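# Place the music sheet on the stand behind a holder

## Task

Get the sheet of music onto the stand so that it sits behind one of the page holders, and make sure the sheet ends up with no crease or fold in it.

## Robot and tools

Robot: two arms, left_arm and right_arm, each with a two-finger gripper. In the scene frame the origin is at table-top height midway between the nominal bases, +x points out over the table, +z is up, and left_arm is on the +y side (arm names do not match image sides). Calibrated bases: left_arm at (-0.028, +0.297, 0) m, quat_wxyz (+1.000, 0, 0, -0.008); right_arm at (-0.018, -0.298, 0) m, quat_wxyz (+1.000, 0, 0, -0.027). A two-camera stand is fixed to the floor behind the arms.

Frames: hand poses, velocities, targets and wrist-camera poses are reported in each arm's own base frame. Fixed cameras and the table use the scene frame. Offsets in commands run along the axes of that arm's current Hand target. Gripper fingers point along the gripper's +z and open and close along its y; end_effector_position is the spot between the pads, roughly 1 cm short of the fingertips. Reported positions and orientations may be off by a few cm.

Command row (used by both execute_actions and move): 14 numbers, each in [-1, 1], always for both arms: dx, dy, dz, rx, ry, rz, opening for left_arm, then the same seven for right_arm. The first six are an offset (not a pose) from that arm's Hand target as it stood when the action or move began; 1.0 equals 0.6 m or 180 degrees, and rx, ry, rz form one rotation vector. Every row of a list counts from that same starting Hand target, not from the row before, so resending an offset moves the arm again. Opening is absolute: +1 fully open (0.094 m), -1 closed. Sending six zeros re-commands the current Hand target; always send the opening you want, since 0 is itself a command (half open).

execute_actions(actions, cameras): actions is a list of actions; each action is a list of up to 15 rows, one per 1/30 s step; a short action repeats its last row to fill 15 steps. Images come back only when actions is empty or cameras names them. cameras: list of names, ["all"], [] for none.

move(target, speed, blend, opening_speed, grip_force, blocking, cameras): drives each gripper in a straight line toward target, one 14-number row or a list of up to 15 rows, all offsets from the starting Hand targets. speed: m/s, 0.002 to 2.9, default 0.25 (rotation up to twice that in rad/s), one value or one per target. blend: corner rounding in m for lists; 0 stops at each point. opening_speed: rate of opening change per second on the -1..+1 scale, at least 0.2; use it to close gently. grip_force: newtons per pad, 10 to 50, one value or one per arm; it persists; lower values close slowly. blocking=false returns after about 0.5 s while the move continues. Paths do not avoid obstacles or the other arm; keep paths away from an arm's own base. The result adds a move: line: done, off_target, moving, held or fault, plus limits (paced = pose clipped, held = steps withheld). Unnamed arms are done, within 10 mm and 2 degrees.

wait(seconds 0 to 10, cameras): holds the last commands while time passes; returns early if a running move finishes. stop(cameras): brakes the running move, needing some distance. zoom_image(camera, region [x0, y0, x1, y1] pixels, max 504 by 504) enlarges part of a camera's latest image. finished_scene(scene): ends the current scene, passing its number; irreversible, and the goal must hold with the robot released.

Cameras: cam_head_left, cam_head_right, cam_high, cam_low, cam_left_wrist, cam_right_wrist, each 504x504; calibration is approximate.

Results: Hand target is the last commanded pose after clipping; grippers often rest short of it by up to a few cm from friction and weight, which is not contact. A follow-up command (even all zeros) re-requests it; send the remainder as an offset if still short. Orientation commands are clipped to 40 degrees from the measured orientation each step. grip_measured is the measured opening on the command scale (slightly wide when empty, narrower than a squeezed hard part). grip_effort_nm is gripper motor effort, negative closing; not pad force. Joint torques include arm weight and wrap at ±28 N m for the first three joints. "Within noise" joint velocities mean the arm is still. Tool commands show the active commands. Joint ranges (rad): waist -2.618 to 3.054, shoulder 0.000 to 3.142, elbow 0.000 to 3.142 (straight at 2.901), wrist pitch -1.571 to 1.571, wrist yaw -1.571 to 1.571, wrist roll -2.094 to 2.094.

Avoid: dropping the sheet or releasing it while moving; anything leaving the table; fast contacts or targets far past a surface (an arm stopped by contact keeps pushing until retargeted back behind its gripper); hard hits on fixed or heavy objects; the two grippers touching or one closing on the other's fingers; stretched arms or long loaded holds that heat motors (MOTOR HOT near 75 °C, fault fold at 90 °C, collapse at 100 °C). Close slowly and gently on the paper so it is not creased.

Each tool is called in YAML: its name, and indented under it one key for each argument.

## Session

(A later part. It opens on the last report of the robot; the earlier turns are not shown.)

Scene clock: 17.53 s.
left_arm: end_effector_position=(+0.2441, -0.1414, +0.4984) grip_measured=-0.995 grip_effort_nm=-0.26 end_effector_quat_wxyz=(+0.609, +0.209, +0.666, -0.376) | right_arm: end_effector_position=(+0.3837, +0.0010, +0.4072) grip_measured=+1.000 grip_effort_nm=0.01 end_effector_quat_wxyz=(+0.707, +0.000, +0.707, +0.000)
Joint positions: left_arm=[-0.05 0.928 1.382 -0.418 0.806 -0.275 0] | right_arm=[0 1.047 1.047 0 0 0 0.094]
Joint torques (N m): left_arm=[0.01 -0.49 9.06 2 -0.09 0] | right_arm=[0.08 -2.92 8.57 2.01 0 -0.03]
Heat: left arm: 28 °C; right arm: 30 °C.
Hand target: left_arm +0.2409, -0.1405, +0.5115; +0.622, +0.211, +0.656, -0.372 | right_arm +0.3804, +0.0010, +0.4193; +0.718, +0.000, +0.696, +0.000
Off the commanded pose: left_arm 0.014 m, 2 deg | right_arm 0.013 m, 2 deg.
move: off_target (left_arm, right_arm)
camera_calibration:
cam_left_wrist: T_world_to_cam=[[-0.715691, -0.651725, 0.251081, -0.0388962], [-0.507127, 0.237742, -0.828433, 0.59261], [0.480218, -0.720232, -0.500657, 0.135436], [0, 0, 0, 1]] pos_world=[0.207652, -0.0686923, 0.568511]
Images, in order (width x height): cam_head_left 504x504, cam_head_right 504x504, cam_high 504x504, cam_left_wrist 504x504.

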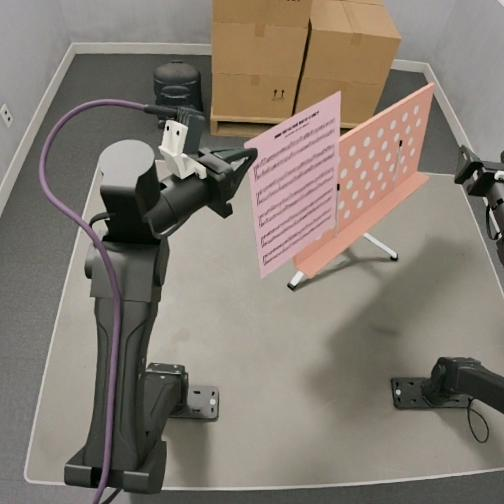

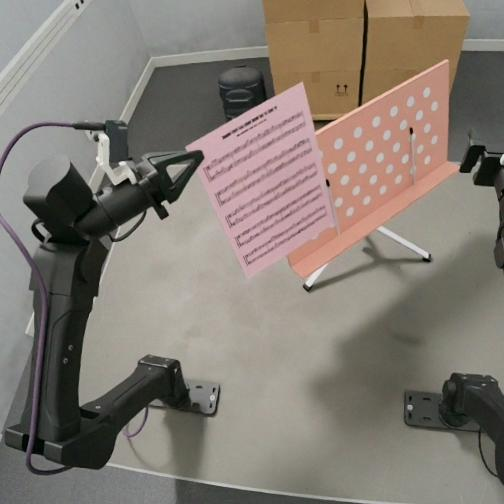

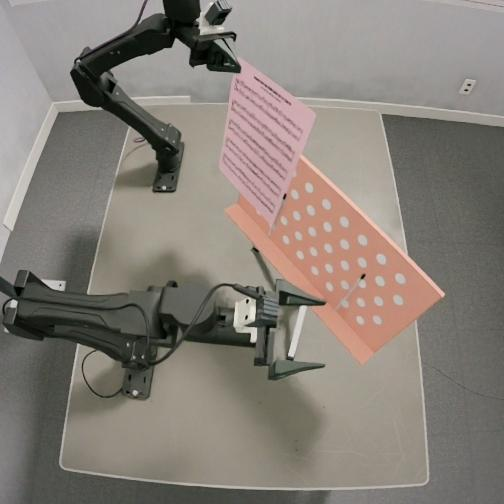

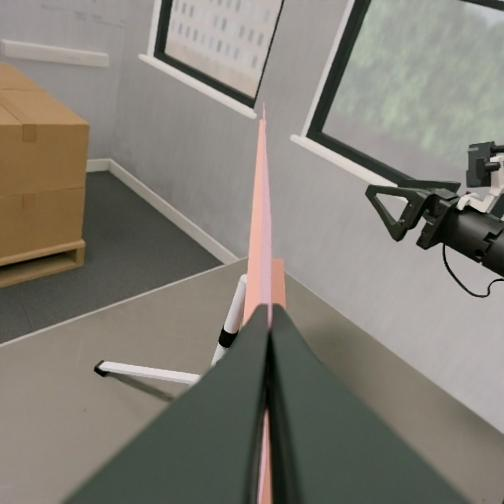

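move:
  target: [0,0,0.05,0,0,0,-1,0,0,0,0,0,0,1]
  speed: 0.04
  cameras: ["cam_head_left","cam_head_right","cam_high","cam_left_wrist"]

zoom_image:
  camera: "cam_head_left"
  region: [300, 160, 370, 260]

zoom_image:
  camera: "cam_head_right"
  region: [295, 160, 365, 260]

zoom_image:
  camera: "cam_left_wrist"
  region: [220, 70, 320, 310]

zoom_image:
  camera: "cam_high"
  region: [205, 150, 305, 250]

Scene clock: 19.60 s.
left_arm: end_effector_position=(+0.2649, -0.1625, +0.4963) grip_measured=-0.995 grip_effort_nm=-0.26 end_effector_quat_wxyz=(+0.604, +0.202, +0.672, -0.376) | right_arm: end_effector_position=(+0.3837, +0.0010, +0.4072) grip_measured=+1.000 grip_effort_nm=0.01 end_effector_quat_wxyz=(+0.707, +0.000, +0.707, +0.000)
Joint positions: left_arm=[-0.191 0.997 1.405 -0.39 0.657 -0.276 0] | right_arm=[0 1.047 1.047 0 0 0 0.094]
Joint torques (N m): left_arm=[-0.66 -1.13 9.5 2.16 -0.09 0.08] | right_arm=[0.08 -2.93 8.57 2.01 0 -0.03]
Heat: left arm: 29 °C; right arm: 30 °C.
Hand target: left_arm +0.2608, -0.1630, +0.5130; +0.622, +0.211, +0.656, -0.372 | right_arm +0.3804, +0.0010, +0.4193; +0.718, +0.000, +0.696, +0.000
Off the commanded pose: left_arm 0.017 m, 3 deg | right_arm 0.013 m, 2 deg.
move: off_target (left_arm, right_arm)
camera_calibration:
cam_left_wrist: T_world_to_cam=[[-0.706235, -0.656089, 0.266046, -0.0478562], [-0.524593, 0.232596, -0.818964, 0.605549], [0.475432, -0.717946, -0.508447, 0.114718], [0, 0, 0, 1]] pos_world=[0.229328, -0.0898847, 0.566982]
Images, in order (width x height): cam_head_left 504x504, cam_head_right 504x504, cam_high 504x504, cam_left_wrist 504x504.

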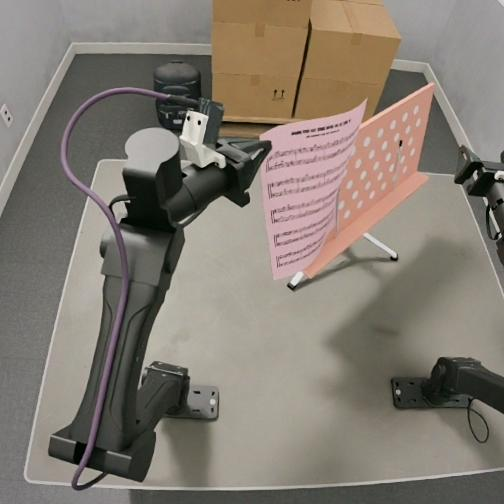

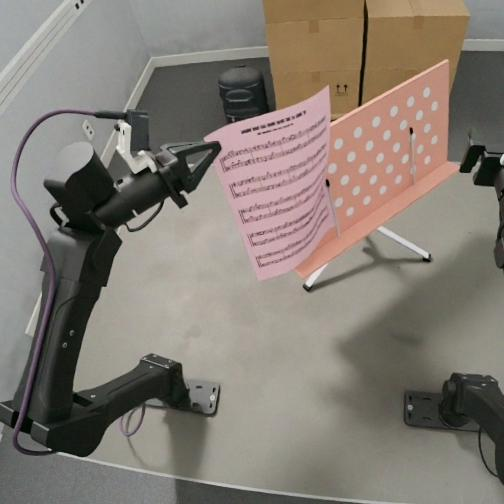

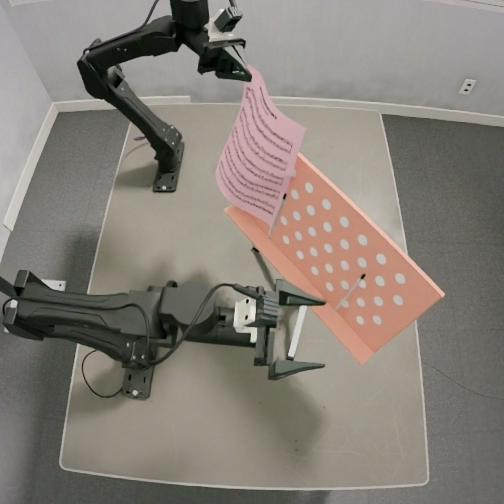

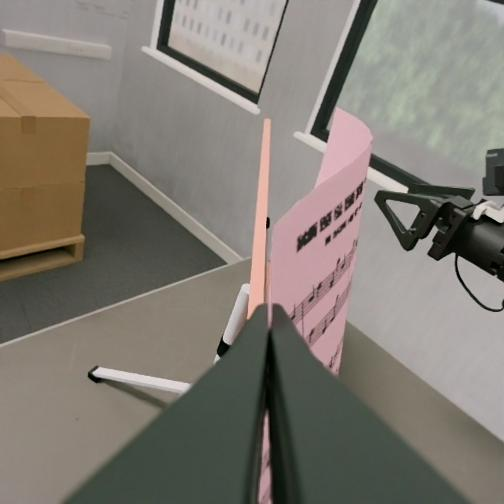

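Scaled by 5.040.

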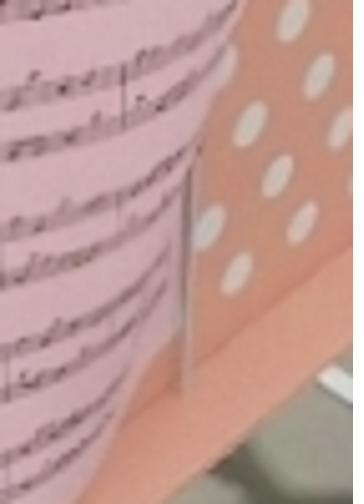

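Scaled by 5.040.

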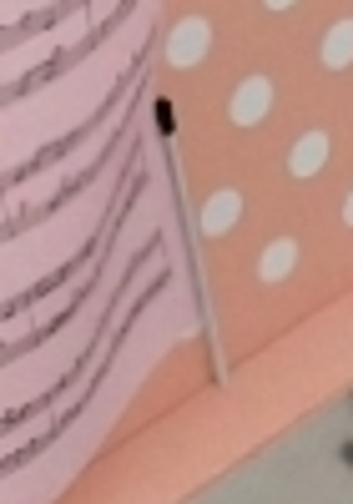

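Scaled by 2.100.

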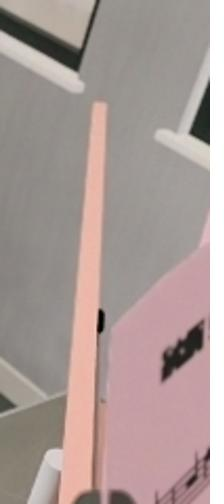

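Scaled by 5.040.

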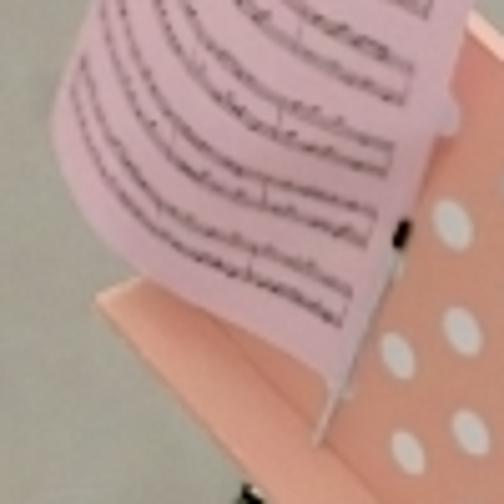

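move:
  target: [0,0,-0.06,0,0,0,-1,0,0,0,0,0,0,1]
  speed: 0.06
  cameras: ["cam_head_left","cam_left_wrist"]

Scene clock: 21.43 s.
left_arm: end_effector_position=(+0.2407, -0.1371, +0.5097) grip_measured=-0.995 grip_effort_nm=-0.26 end_effector_quat_wxyz=(+0.622, +0.212, +0.656, -0.371) | right_arm: end_effector_position=(+0.3837, +0.0010, +0.4072) grip_measured=+1.000 grip_effort_nm=0.01 end_effector_quat_wxyz=(+0.707, +0.000, +0.707, +0.000)
Joint positions: left_arm=[-0.021 0.928 1.405 -0.404 0.829 -0.279 0] | right_arm=[0 1.047 1.047 0 0 0 0.094]
Joint torques (N m): left_arm=[0.62 -1.16 6.56 1.78 0.02 -0.06] | right_arm=[0.06 -2.92 8.57 2.01 0 -0.03]
Heat: left arm: 29 °C; right arm: 30 °C.
Hand target: left_arm +0.2369, -0.1360, +0.5112; +0.622, +0.211, +0.656, -0.372 | right_arm +0.3804, +0.0010, +0.4193; +0.718, +0.000, +0.696, +0.000
Off the commanded pose: left_arm 0.004 m, 0 deg | right_arm 0.013 m, 2 deg.
move: off_target (right_arm)
camera_calibration:
cam_left_wrist: T_world_to_cam=[[-0.720319, -0.654923, 0.228508, -0.0292331], [-0.48009, 0.232949, -0.845723, 0.600856], [0.500653, -0.718895, -0.48222, 0.131766], [0, 0, 0, 1]] pos_world=[0.201439, -0.0643883, 0.578378]
Images, in order (width x height): cam_head_left 504x504, cam_left_wrist 504x504.

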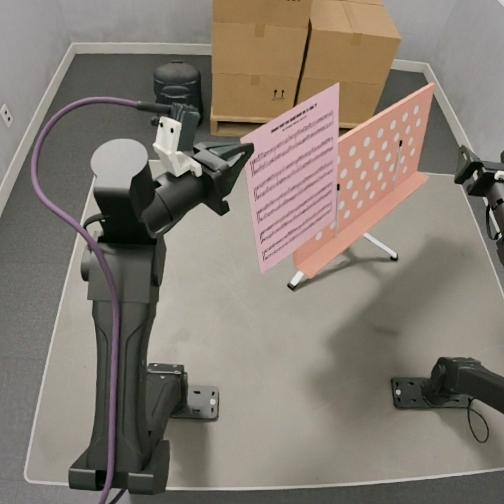

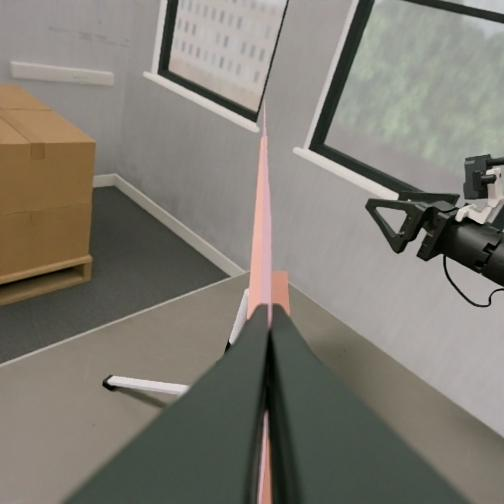

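move:
  target:
    - [0,0,0,0,0,0,-1,-0.16,0.1,0.0,0,0.1,0,1]
    - [0,0,0,0,0,0,-1,-0.15,0.287,0.166,0,0.4167,0,1]
  speed: 0.2
  blend: [0.03,0]
  cameras: ["cam_head_left","cam_head_right","cam_right_wrist"]

Scene clock: 26.67 s.
left_arm: end_effector_position=(+0.2406, -0.1372, +0.5097) grip_measured=-0.995 grip_effort_nm=-0.26 end_effector_quat_wxyz=(+0.622, +0.213, +0.656, -0.372) | right_arm: end_effector_position=(+0.4731, +0.1720, +0.5061) grip_measured=+1.000 grip_effort_nm=0.02 end_effector_quat_wxyz=(+0.597, -0.028, +0.795, +0.105)
Joint positions: left_arm=[-0.021 0.928 1.405 -0.404 0.829 -0.279 0] | right_arm=[0.418 2.037 2.845 -1.083 0.2 0.195 0.094]
Joint torques (N m): left_arm=[0.62 -1.14 6.56 1.78 0 -0.06] | right_arm=[-0.21 -6.74 6.54 2.11 -0.04 0.04]
Motor temperatures (°C): left_arm=[24 24 24 29 22 22 23] | right_arm=[21 25 30 31 22 23 22]
Heat: left arm: 29 °C; right arm: 31 °C.
Hand target: left_arm +0.2369, -0.1360, +0.5112; +0.622, +0.211, +0.656, -0.372 | right_arm +0.4771, +0.1732, +0.5124; +0.297, -0.009, +0.954, +0.033
Off the commanded pose: left_arm 0.004 m, 0 deg | right_arm 0.008 m, 58 deg; orientation clipped.
elbow stopped short (right arm): the move would have taken joint 3 (elbow) straighter than the controller allows.
move: off_target (right_arm); limits=paced
camera_calibration:
cam_right_wrist: T_world_to_cam=[[0.216816, -0.968267, -0.124296, 0.131644], [-0.734514, -0.0779395, -0.674103, 0.72338], [0.643024, 0.237453, -0.728105, 0.134022], [0, 0, 0, 1]] pos_world=[0.416611, 0.152022, 0.601578]
Images, in order (width x height): cam_head_left 504x504, cam_head_right 504x504, cam_right_wrist 504x504.

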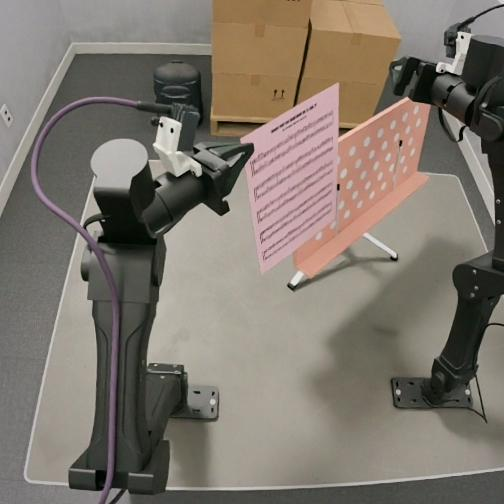

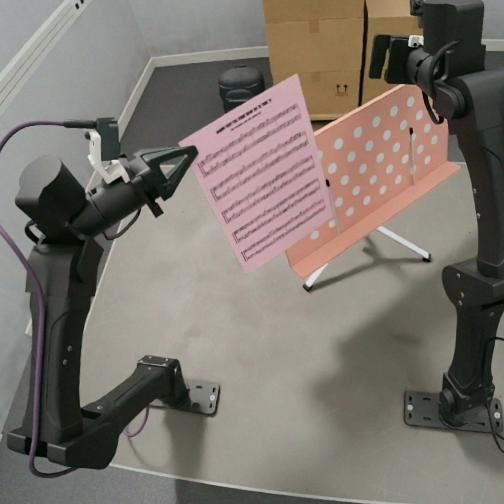

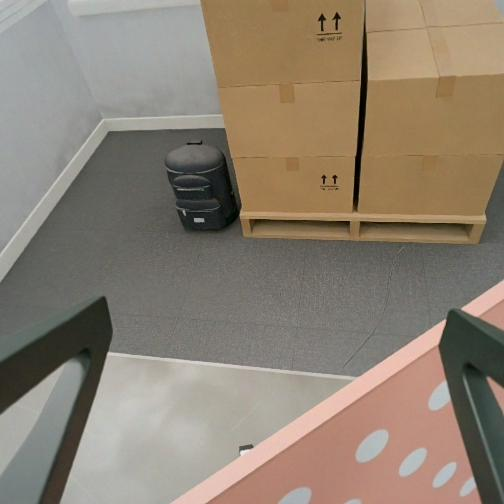

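move:
  target:
    - [0,0,0,0,0,0,-1,0.2171,0.0045,-0.1457,-0.09,-0.104,-0.074,1]
    - [0,0,0,0,0,0,-1,0.5055,0.031,0.0273,-0.1790,-0.2076,-0.1479,1]
  speed: 0.2
  blend: [0.03,0]
  cameras: ["all"]

Scene clock: 31.73 s.
left_arm: end_effector_position=(+0.2406, -0.1372, +0.5097) grip_measured=-0.995 grip_effort_nm=-0.26 end_effector_quat_wxyz=(+0.622, +0.213, +0.656, -0.372) | right_arm: end_effector_position=(+0.2376, +0.1918, +0.3253) grip_measured=+1.000 grip_effort_nm=0.01 end_effector_quat_wxyz=(+0.559, -0.286, +0.746, +0.220)
Joint positions: left_arm=[-0.021 0.928 1.405 -0.404 0.829 -0.279 0] | right_arm=[0.591 0.771 0.906 -0.419 -0.145 -0.034 0.094]
Joint torques (N m): left_arm=[0.62 -1.17 6.54 1.79 0 -0.05] | right_arm=[0.32 -0.75 6.41 2.12 -0.12 -0.09]
Heat: left arm: 30 °C; right arm: 32 °C.
Hand target: left_arm +0.2369, -0.1360, +0.5112; +0.622, +0.211, +0.656, -0.372 | right_arm +0.2360, +0.1935, +0.3280; +0.566, -0.291, +0.738, +0.224
Off the commanded pose: left_arm 0.004 m, 0 deg | right_arm 0.003 m, 1 deg.
elbow stopped short (right arm): the move would have taken joint 3 (elbow) straighter than the controller allows.
move: done
camera_calibration:
cam_left_wrist: T_world_to_cam=[[-0.720861, -0.654363, 0.228404, -0.0290955], [-0.479856, 0.233421, -0.845726, 0.600864], [0.500098, -0.719252, -0.482265, 0.131809], [0, 0, 0, 1]] pos_world=[0.201437, -0.0644896, 0.578378]
cam_right_wrist: T_world_to_cam=[[0.707507, -0.706706, 0.000551361, -0.0280078], [-0.525516, -0.526633, -0.668199, 0.464617], [0.472511, 0.472466, -0.743982, 0.149591], [0, 0, 0, 1]] pos_world=[0.193296, 0.154213, 0.421766]

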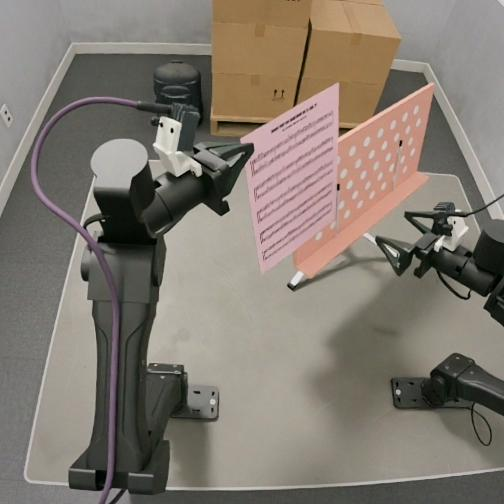

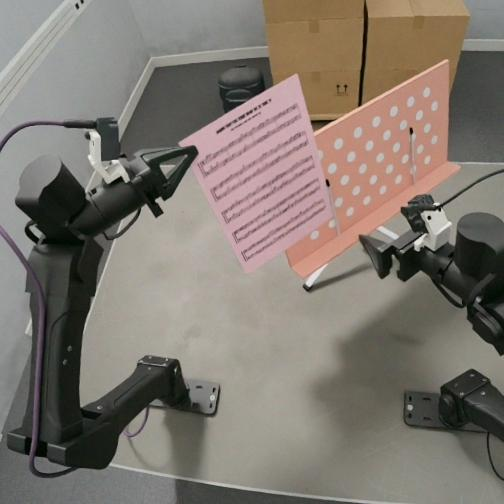

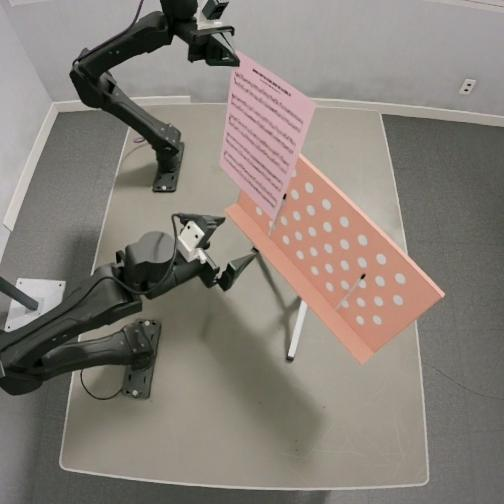

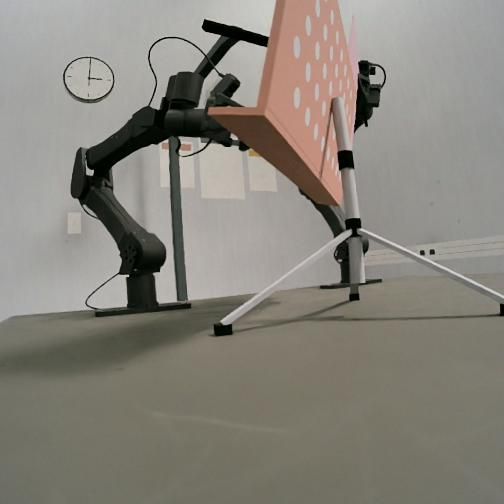

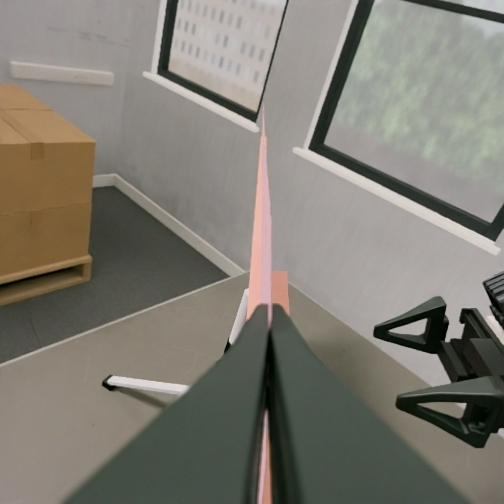

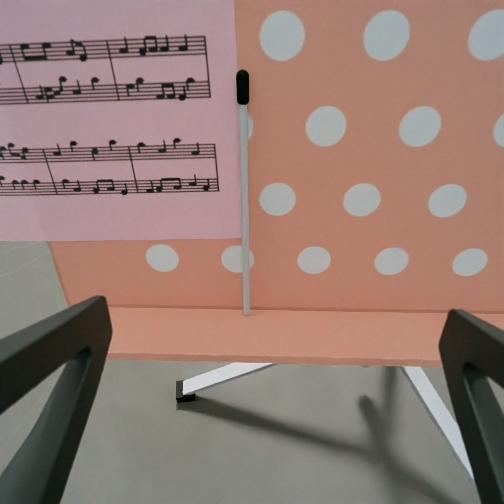

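zoom_image:
  camera: "cam_right_wrist"
  region: [200, 50, 300, 150]

zoom_image:
  camera: "cam_right_wrist"
  region: [190, 220, 310, 340]

Scaled by 5.040.

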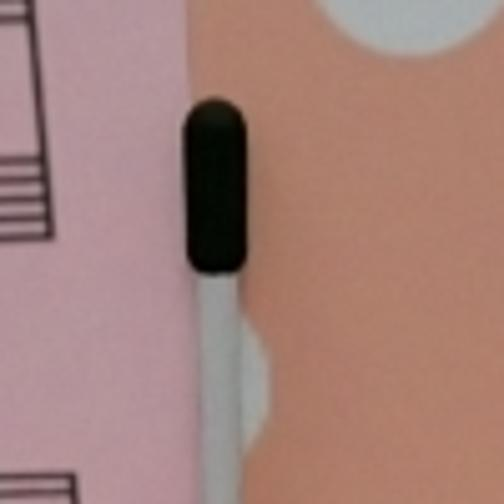

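Scaled by 4.200.

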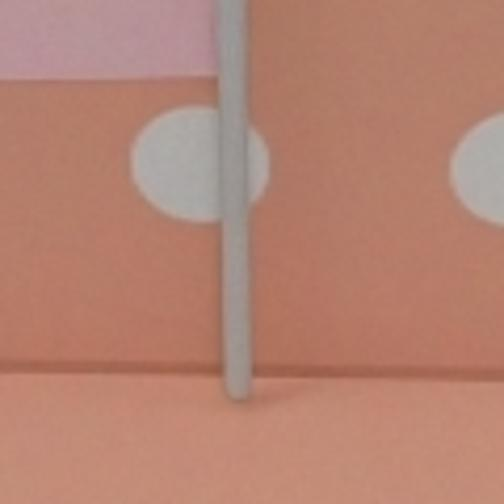

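move:
  target: [0,0,-0.1,0,0,0,-1,-0.0417,0.026,0.1167,0,0,0,-0.3]
  speed: 0.12
  cameras: ["cam_head_left","cam_high","cam_right_wrist","cam_left_wrist"]

Scene clock: 34.77 s.
left_arm: end_effector_position=(+0.1995, -0.0910, +0.5089) grip_measured=-0.995 grip_effort_nm=-0.26 end_effector_quat_wxyz=(+0.618, +0.210, +0.658, -0.375) | right_arm: end_effector_position=(+0.2766, +0.2519, +0.3133) grip_measured=-0.298 grip_effort_nm=-0.08 end_effector_quat_wxyz=(+0.548, -0.298, +0.751, +0.216)
Joint positions: left_arm=[0.495 0.824 1.343 -0.31 1.344 -0.441 0] | right_arm=[0.721 1.043 0.977 -0.245 -0.032 -0.013 0.033]
Joint torques (N m): left_arm=[0.68 -0.28 4.51 1.61 -0.12 -0.04] | right_arm=[0.57 -1.66 10.84 2.12 0.07 0.05]
Heat: left arm: 30 °C; right arm: 33 °C.
Hand target: left_arm +0.1975, -0.0910, +0.5081; +0.622, +0.211, +0.656, -0.372 | right_arm +0.2794, +0.2556, +0.3338; +0.566, -0.291, +0.738, +0.224
Off the commanded pose: left_arm 0.002 m, 1 deg | right_arm 0.021 m, 3 deg.
move: off_target (right_arm)
camera_calibration:
cam_left_wrist: T_world_to_cam=[[-0.719932, -0.651194, 0.240091, -0.0340705], [-0.488406, 0.229566, -0.841878, 0.569096], [0.493109, -0.723357, -0.483319, 0.186802], [0, 0, 0, 1]] pos_world=[0.161308, -0.0177068, 0.577575]
cam_right_wrist: T_world_to_cam=[[0.718727, -0.695234, 0.00904124, -0.0218122], [-0.527455, -0.553658, -0.644402, 0.508605], [0.453016, 0.45838, -0.764633, 0.109291], [0, 0, 0, 1]] pos_world=[0.234432, 0.216332, 0.411511]
Images, in order (width x height): cam_head_left 504x504, cam_high 504x504, cam_left_wrist 504x504, cam_right_wrist 504x504.

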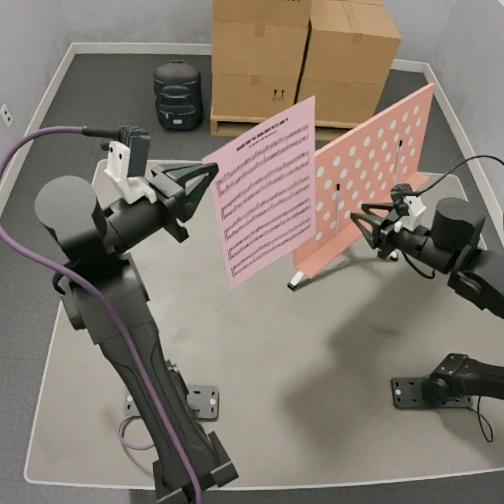

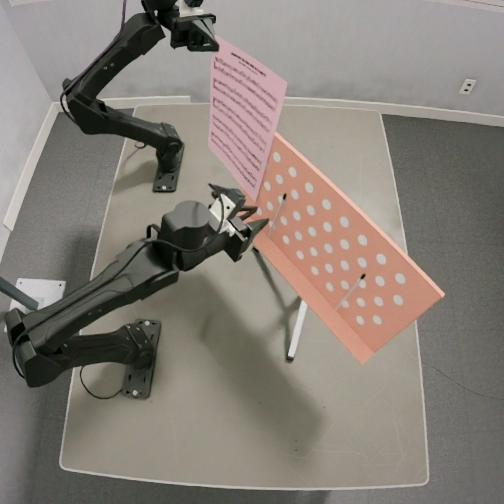

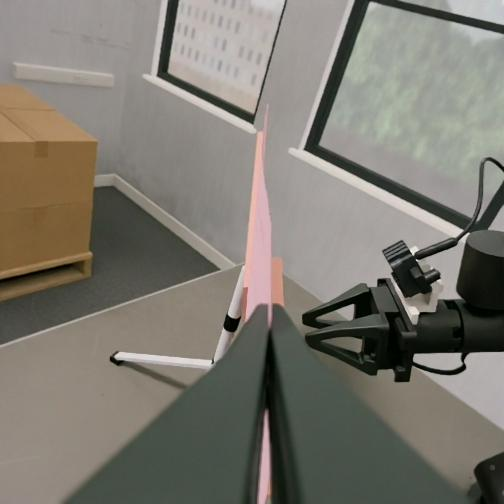

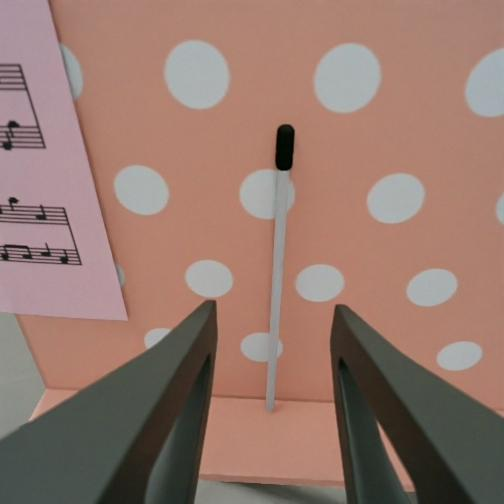

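move:
  target: [0,0,0,0,0,0,-1,-0.031,-0.002,0.042,0,0,0,-0.3]
  speed: 0.06
  cameras: ["cam_left_wrist","cam_right_wrist"]

zoom_image:
  camera: "cam_right_wrist"
  region: [180, 120, 380, 320]

Scene clock: 37.37 s.
left_arm: end_effector_position=(+0.1994, -0.0910, +0.5092) grip_measured=-0.995 grip_effort_nm=-0.26 end_effector_quat_wxyz=(+0.619, +0.210, +0.658, -0.376) | right_arm: end_effector_position=(+0.2984, +0.2710, +0.3257) grip_measured=-0.298 grip_effort_nm=-0.08 end_effector_quat_wxyz=(+0.549, -0.298, +0.750, +0.217)
Joint positions: left_arm=[0.495 0.824 1.343 -0.307 1.344 -0.443 0] | right_arm=[0.721 1.163 1.086 -0.232 -0.032 -0.013 0.033]
Joint torques (N m): left_arm=[0.68 -0.34 4.48 1.66 -0.1 -0.07] | right_arm=[0.39 -2.56 10.82 2.1 0.05 0.04]
Heat: left arm: 30 °C; right arm: 33 °C.
Hand target: left_arm +0.1975, -0.0910, +0.5081; +0.622, +0.211, +0.656, -0.372 | right_arm +0.3015, +0.2746, +0.3454; +0.566, -0.291, +0.738, +0.224
Off the commanded pose: left_arm 0.002 m, 1 deg | right_arm 0.020 m, 3 deg.
move: off_target (right_arm)
camera_calibration:
cam_left_wrist: T_world_to_cam=[[-0.72045, -0.650891, 0.239358, -0.0338156], [-0.487562, 0.229933, -0.842267, 0.569286], [0.493188, -0.723514, -0.483005, 0.186728], [0, 0, 0, 1]] pos_world=[0.161108, -0.0178073, 0.577776]
cam_right_wrist: T_world_to_cam=[[0.718681, -0.695278, 0.00923819, -0.0242964], [-0.526215, -0.552516, -0.646393, 0.538524], [0.454527, 0.459689, -0.762949, 0.0988078], [0, 0, 0, 1]] pos_world=[0.25593, 0.23523, 0.423708]
Images, in order (width x height): cam_left_wrist 504x504, cam_right_wrist 504x504.

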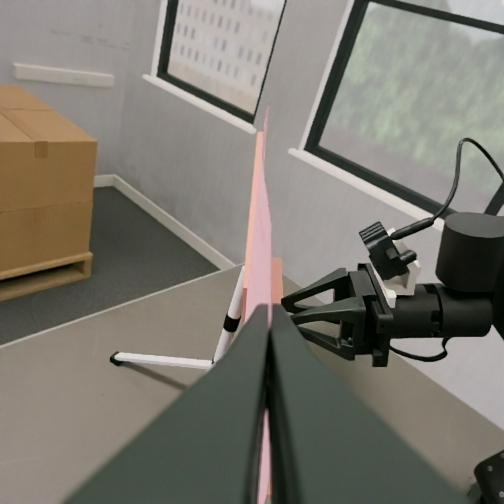

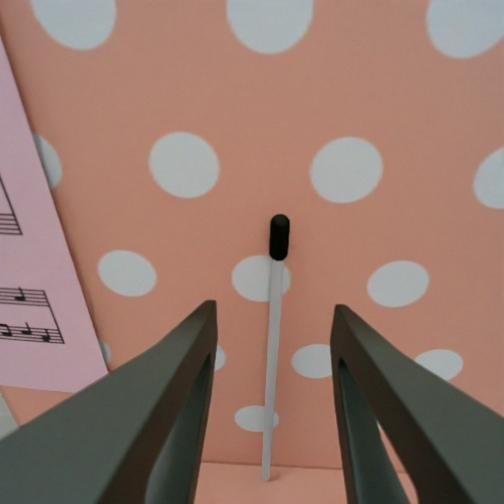

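Scaled by 2.520.

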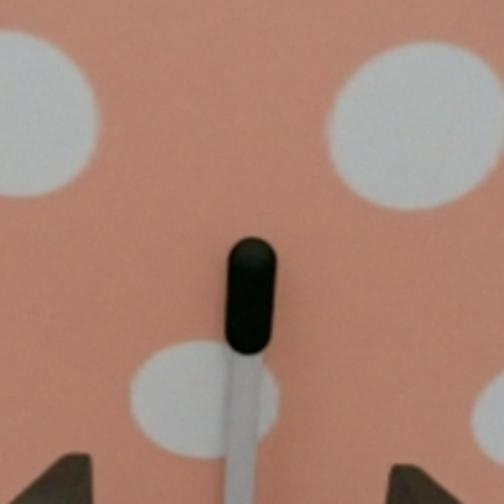

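move:
  target: [0,0,0,0,0,0,-1,0,0,0.03,0,0,0,-0.3]
  speed: 0.03
  cameras: ["cam_left_wrist","cam_right_wrist"]

zoom_image:
  camera: "cam_right_wrist"
  region: [200, 220, 350, 370]

zoom_image:
  camera: "cam_left_wrist"
  region: [240, 210, 340, 310]

Scene clock: 38.77 s.
left_arm: end_effector_position=(+0.1994, -0.0910, +0.5092) grip_measured=-0.995 grip_effort_nm=-0.26 end_effector_quat_wxyz=(+0.619, +0.210, +0.658, -0.376) | right_arm: end_effector_position=(+0.3108, +0.2819, +0.3202) grip_measured=-0.298 grip_effort_nm=-0.08 end_effector_quat_wxyz=(+0.548, -0.298, +0.751, +0.216)
Joint positions: left_arm=[0.495 0.824 1.343 -0.307 1.344 -0.443 0] | right_arm=[0.721 1.225 1.105 -0.192 -0.032 -0.013 0.033]
Joint torques (N m): left_arm=[0.64 -0.29 4.45 1.65 -0.1 -0.07] | right_arm=[0.55 -3.06 11 2.12 0.08 0.05]
Heat: left arm: 30 °C; right arm: 33 °C.
Hand target: left_arm +0.1975, -0.0910, +0.5081; +0.622, +0.211, +0.656, -0.372 | right_arm +0.3142, +0.2864, +0.3407; +0.566, -0.291, +0.738, +0.224
Off the commanded pose: left_arm 0.002 m, 1 deg | right_arm 0.021 m, 3 deg.
move: off_target (right_arm)
camera_calibration:
cam_left_wrist: T_world_to_cam=[[-0.72045, -0.650891, 0.239358, -0.0338156], [-0.487562, 0.229933, -0.842267, 0.569286], [0.493188, -0.723514, -0.483005, 0.186728], [0, 0, 0, 1]] pos_world=[0.161108, -0.0178073, 0.577776]
cam_right_wrist: T_world_to_cam=[[0.718727, -0.695234, 0.00904124, -0.025527], [-0.527455, -0.553658, -0.644402, 0.547712], [0.453016, 0.45838, -0.764633, 0.0854447], [0, 0, 0, 1]] pos_world=[0.268532, 0.246332, 0.418511]
Images, in order (width x height): cam_left_wrist 504x504, cam_right_wrist 504x504.

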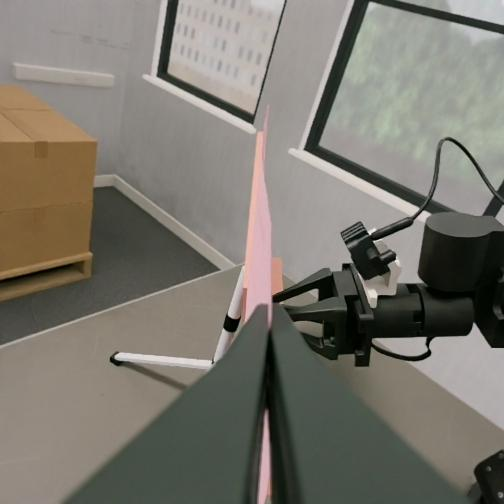

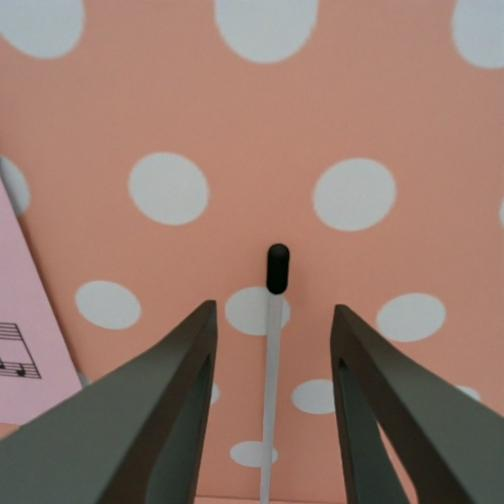

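Scaled by 3.360.

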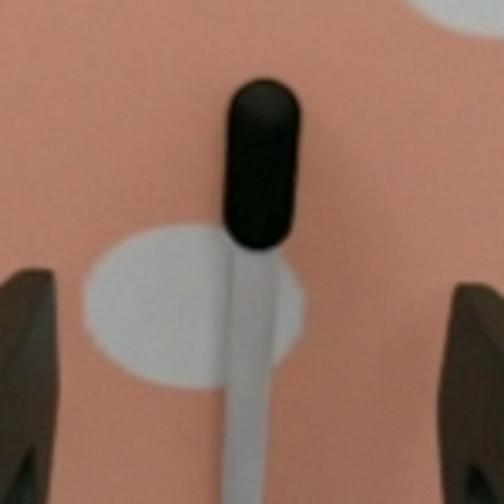

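Scaled by 5.040.

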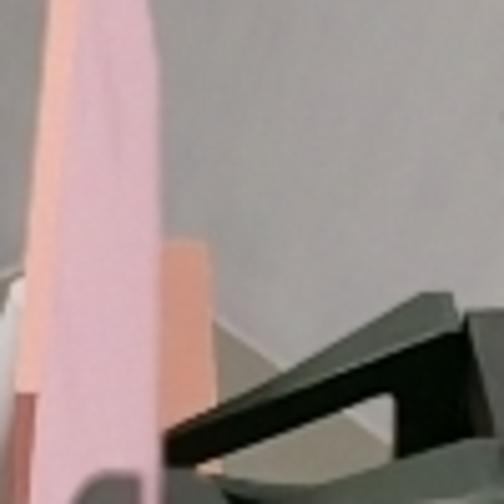

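move:
  target: [0,0,0,0,0,0,-1,0,0,0.005,0,0,0,-0.3]
  speed: 0.02
  cameras: ["cam_right_wrist"]

zoom_image:
  camera: "cam_right_wrist"
  region: [200, 220, 350, 370]

Scene clock: 39.77 s.
left_arm: end_effector_position=(+0.1994, -0.0910, +0.5092) grip_measured=-0.995 grip_effort_nm=-0.26 end_effector_quat_wxyz=(+0.619, +0.210, +0.658, -0.376) | right_arm: end_effector_position=(+0.3129, +0.2837, +0.3200) grip_measured=-0.298 grip_effort_nm=-0.08 end_effector_quat_wxyz=(+0.548, -0.298, +0.751, +0.216)
Joint positions: left_arm=[0.495 0.824 1.343 -0.307 1.344 -0.443 0] | right_arm=[0.721 1.236 1.11 -0.185 -0.032 -0.013 0.033]
Joint torques (N m): left_arm=[0.68 -0.31 4.44 1.64 -0.1 -0.06] | right_arm=[0.58 -3.11 10.97 2.12 0.08 0.05]
Heat: left arm: 30 °C; right arm: 34 °C.
Hand target: left_arm +0.1975, -0.0910, +0.5081; +0.622, +0.211, +0.656, -0.372 | right_arm +0.3163, +0.2884, +0.3400; +0.566, -0.291, +0.738, +0.224
Off the commanded pose: left_arm 0.002 m, 1 deg | right_arm 0.021 m, 3 deg.
move: off_target (right_arm)
camera_calibration:
cam_right_wrist: T_world_to_cam=[[0.718483, -0.695483, 0.00923225, -0.0257329], [-0.527086, -0.553082, -0.645198, 0.549646], [0.45383, 0.458698, -0.76396, 0.0827817], [0, 0, 0, 1]] pos_world=[0.270631, 0.248131, 0.41811]
Images, in order (width x height): cam_right_wrist 504x504.

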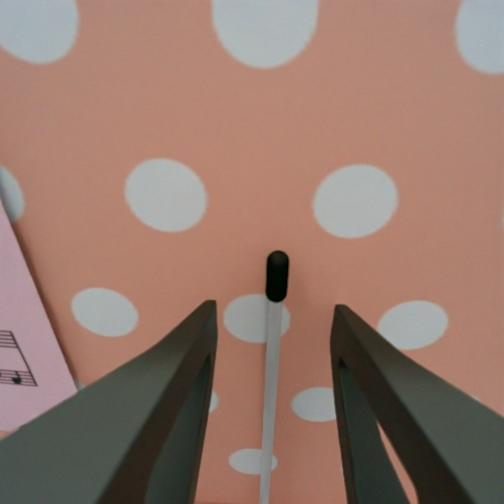

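Scaled by 3.360.

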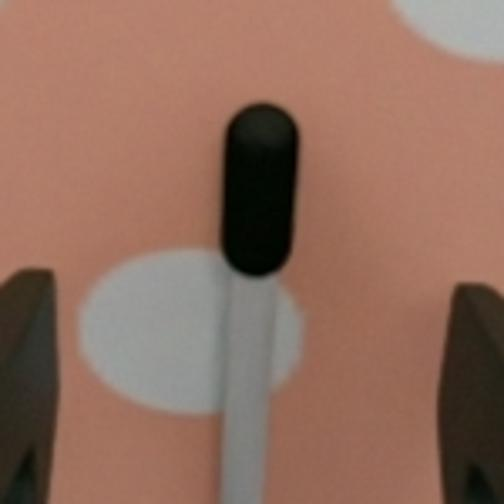

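move:
  target: [0,0,0,0,0,0,-1,0,0,0,0,0,0,-0.95]
  grip_force: [50,25]
  opening_speed: 0.4
  cameras: ["cam_right_wrist"]

zoom_image:
  camera: "cam_right_wrist"
  region: [200, 220, 350, 370]

Scene clock: 42.13 s.
left_arm: end_effector_position=(+0.1994, -0.0910, +0.5092) grip_measured=-0.995 grip_effort_nm=-0.26 end_effector_quat_wxyz=(+0.619, +0.210, +0.658, -0.376) | right_arm: end_effector_position=(+0.3130, +0.2837, +0.3202) grip_measured=-0.948 grip_effort_nm=-0.08 end_effector_quat_wxyz=(+0.548, -0.298, +0.751, +0.216)
Joint positions: left_arm=[0.495 0.824 1.343 -0.307 1.344 -0.443 0] | right_arm=[0.721 1.236 1.11 -0.184 -0.032 -0.013 0.002]
Joint torques (N m): left_arm=[0.66 -0.29 4.46 1.65 -0.11 -0.06] | right_arm=[0.59 -3.08 10.97 2.12 0.07 0.04]
Heat: left arm: 30 °C; right arm: 34 °C.
Hand target: left_arm +0.1975, -0.0910, +0.5081; +0.622, +0.211, +0.656, -0.372 | right_arm +0.3163, +0.2884, +0.3400; +0.566, -0.291, +0.738, +0.224
Off the commanded pose: left_arm 0.002 m, 1 deg | right_arm 0.021 m, 3 deg.
grip_force (N): 50, 25
move: off_target (right_arm)
camera_calibration:
cam_right_wrist: T_world_to_cam=[[0.718445, -0.695521, 0.0092993, -0.0258125], [-0.526718, -0.552714, -0.645814, 0.549785], [0.454317, 0.459084, -0.763438, 0.0825344], [0, 0, 0, 1]] pos_world=[0.27063, 0.248031, 0.418309]
Images, in order (width x height): cam_right_wrist 504x504.

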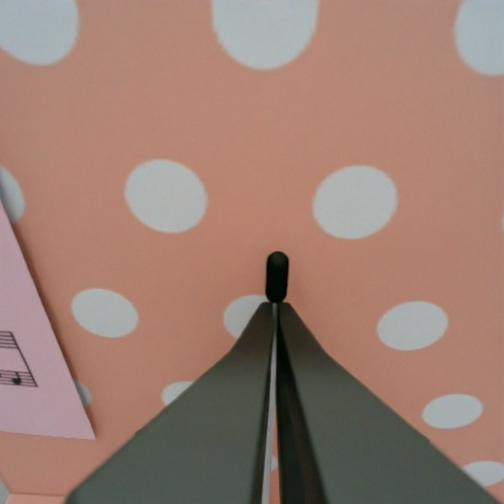

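Scaled by 3.360.

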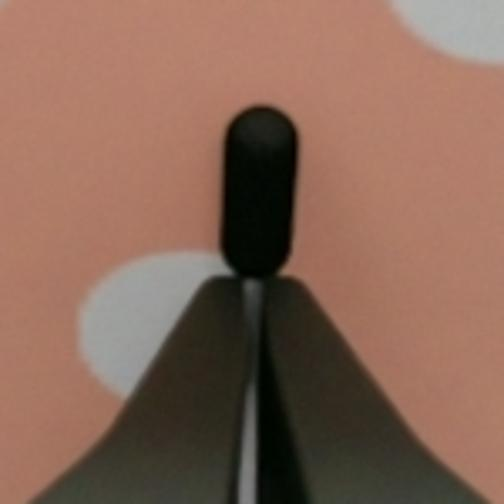

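move:
  target:
    - [0,0,0,0,0,0,-1,0,0,0,0,0,0,-0.6]
    - [0,0,0,0,0,0,-1,0,0,0.0083,0,0,0,-0.6]
    - [0,0,0,0,0,0,-1,0,0,0.0083,0,0,0,-0.94]
  opening_speed: 0.5
  speed: 0.02
  cameras: ["cam_right_wrist"]

zoom_image:
  camera: "cam_right_wrist"
  region: [200, 220, 350, 370]

Scene clock: 45.20 s.
left_arm: end_effector_position=(+0.1994, -0.0910, +0.5092) grip_measured=-0.995 grip_effort_nm=-0.26 end_effector_quat_wxyz=(+0.619, +0.210, +0.658, -0.376) | right_arm: end_effector_position=(+0.3166, +0.2868, +0.3193) grip_measured=-0.912 grip_effort_nm=-0.48 end_effector_quat_wxyz=(+0.549, -0.298, +0.751, +0.216)
Joint positions: left_arm=[0.495 0.824 1.343 -0.307 1.344 -0.443 0] | right_arm=[0.721 1.253 1.117 -0.173 -0.031 -0.012 0.004]
Joint torques (N m): left_arm=[0.68 -0.34 4.49 1.65 -0.1 -0.07] | right_arm=[0.64 -3.19 10.93 2.12 0.08 0.04]
Heat: left arm: 30 °C; right arm: 34 °C.
Hand target: left_arm +0.1975, -0.0910, +0.5081; +0.622, +0.211, +0.656, -0.372 | right_arm +0.3199, +0.2917, +0.3386; +0.566, -0.291, +0.738, +0.224
Off the commanded pose: left_arm 0.002 m, 1 deg | right_arm 0.020 m, 3 deg.
grip_force (N): 50, 25
move: off_target (right_arm); target 3's new opening was sent with right_arm's hand 0.021 m and 3 deg from that target
camera_calibration:
cam_right_wrist: T_world_to_cam=[[0.717795, -0.696198, 0.00887205, -0.0257038], [-0.527093, -0.551681, -0.646391, 0.552724], [0.454911, 0.4593, -0.762955, 0.0783847], [0, 0, 0, 1]] pos_world=[0.274129, 0.25103, 0.417308]
Images, in order (width x height): cam_right_wrist 504x504.

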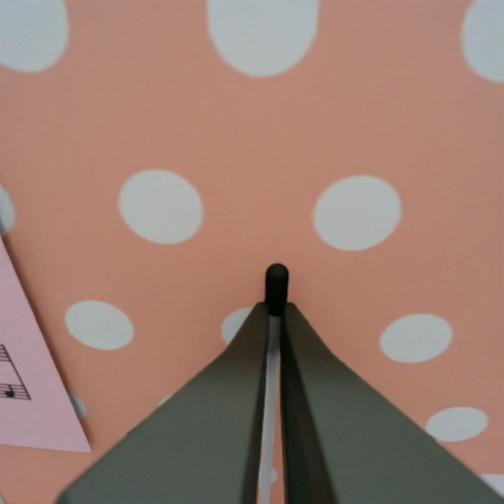

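Scaled by 3.360.

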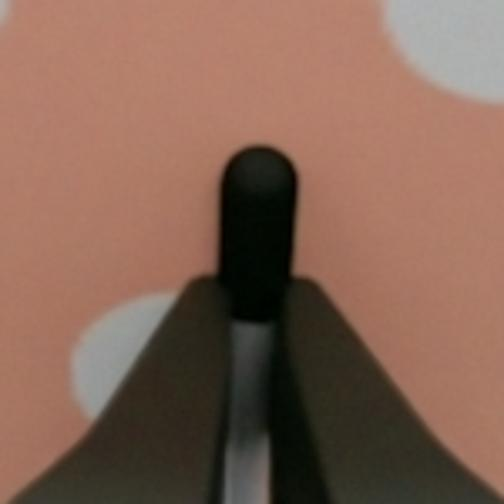

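move:
  target: [0,0,0,0,0,0,-1,0.008,0,-0.018,0,0,0,-0.96]
  grip_force: [50,35]
  speed: 0.02
  cameras: ["cam_right_wrist","cam_head_left","cam_low"]

zoom_image:
  camera: "cam_right_wrist"
  region: [200, 220, 350, 370]

Scene clock: 46.33 s.
left_arm: end_effector_position=(+0.1994, -0.0910, +0.5092) grip_measured=-0.995 grip_effort_nm=-0.25 end_effector_quat_wxyz=(+0.619, +0.210, +0.658, -0.376) | right_arm: end_effector_position=(+0.3165, +0.2867, +0.3196) grip_measured=-0.923 grip_effort_nm=-0.74 end_effector_quat_wxyz=(+0.549, -0.298, +0.751, +0.216)
Joint positions: left_arm=[0.495 0.824 1.343 -0.307 1.344 -0.443 0] | right_arm=[0.721 1.252 1.117 -0.173 -0.031 -0.012 0.004]
Joint torques (N m): left_arm=[0.68 -0.31 4.48 1.65 -0.09 -0.06] | right_arm=[0.51 -6.87 7.84 2.03 0.06 0.04]
Heat: left arm: 30 °C; right arm: 34 °C.
Hand target: left_arm +0.1975, -0.0910, +0.5081; +0.622, +0.211, +0.656, -0.372 | right_arm +0.3113, +0.2837, +0.3369; +0.566, -0.291, +0.738, +0.224
Off the commanded pose: left_arm 0.002 m, 1 deg | right_arm 0.018 m, 3 deg.
grip_force (N): 50, 35
move: off_target (right_arm)
camera_calibration:
cam_right_wrist: T_world_to_cam=[[0.717791, -0.696202, 0.0088842, -0.0257071], [-0.526747, -0.551336, -0.646967, 0.552868], [0.455318, 0.459707, -0.762466, 0.078287], [0, 0, 0, 1]] pos_world=[0.274028, 0.25093, 0.417607]
Images, in order (width x height): cam_head_left 504x504, cam_low 504x504, cam_right_wrist 504x504.

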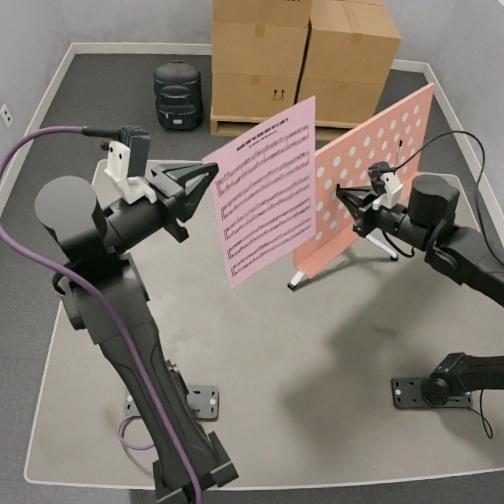

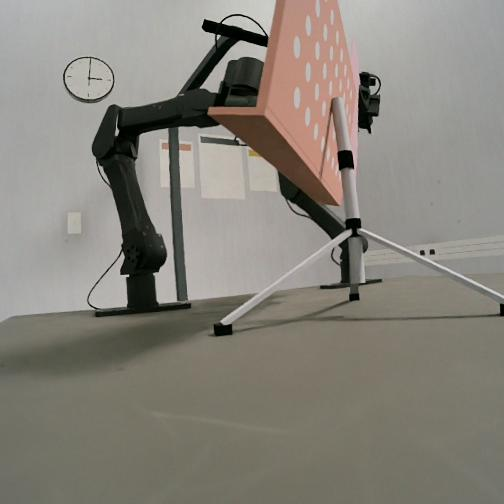

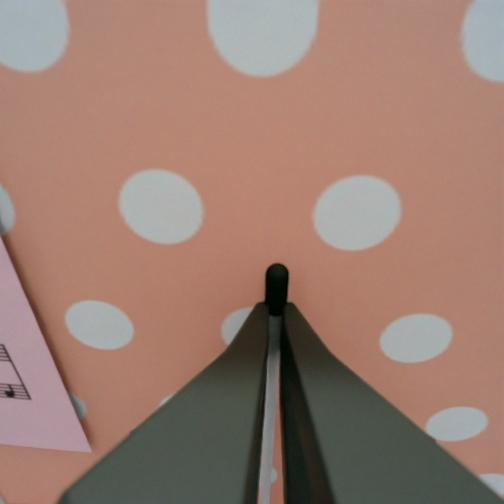

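Scaled by 3.360.

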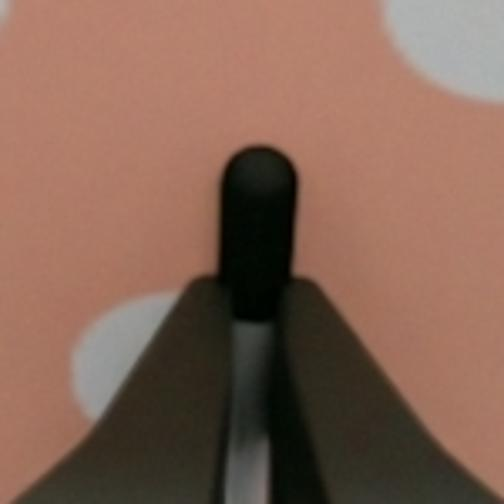

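move:
  target: [0,0,0,0,0,0,-1,0.01,0,-0.022,0,0,0,-0.96]
  speed: 0.02
  cameras: ["cam_right_wrist"]

zoom_image:
  camera: "cam_right_wrist"
  region: [200, 220, 350, 370]

Scene clock: 47.43 s.
left_arm: end_effector_position=(+0.1994, -0.0910, +0.5092) grip_measured=-0.995 grip_effort_nm=-0.26 end_effector_quat_wxyz=(+0.619, +0.210, +0.658, -0.376) | right_arm: end_effector_position=(+0.3070, +0.2783, +0.3225) grip_measured=-0.923 grip_effort_nm=-0.74 end_effector_quat_wxyz=(+0.554, -0.296, +0.747, +0.218)
Joint positions: left_arm=[0.495 0.824 1.343 -0.307 1.344 -0.443 0] | right_arm=[0.721 1.2 1.082 -0.178 -0.031 -0.012 0.004]
Joint torques (N m): left_arm=[0.7 -0.34 4.45 1.64 -0.1 -0.06] | right_arm=[0.38 -6.67 7.1 1.96 0.04 0.04]
Heat: left arm: 30 °C; right arm: 34 °C.
Hand target: left_arm +0.1975, -0.0910, +0.5081; +0.622, +0.211, +0.656, -0.372 | right_arm +0.3009, +0.2740, +0.3344; +0.566, -0.291, +0.738, +0.224
Off the commanded pose: left_arm 0.002 m, 1 deg | right_arm 0.014 m, 2 deg.
grip_force (N): 50, 35
move: off_target (right_arm)
camera_calibration:
cam_right_wrist: T_world_to_cam=[[0.7177, -0.696282, 0.00993288, -0.0250625], [-0.52038, -0.545756, -0.656776, 0.544811], [0.462722, 0.466199, -0.75402, 0.0818581], [0, 0, 0, 1]] pos_world=[0.263619, 0.241721, 0.41979]
Images, in order (width x height): cam_right_wrist 504x504.

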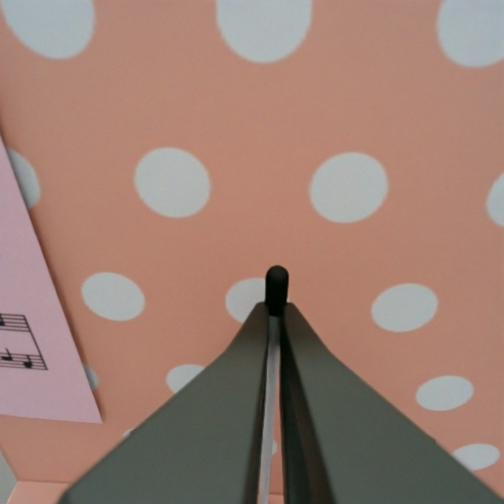

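Scaled by 3.360.

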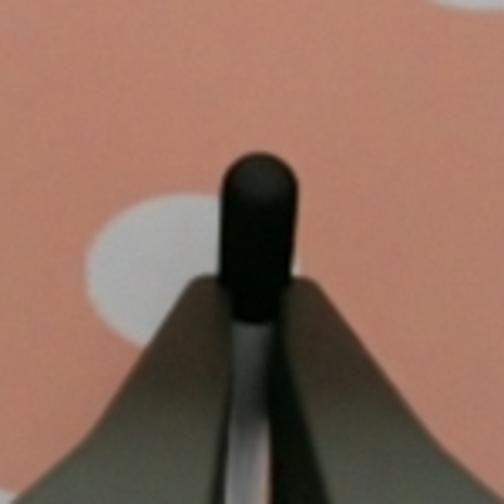

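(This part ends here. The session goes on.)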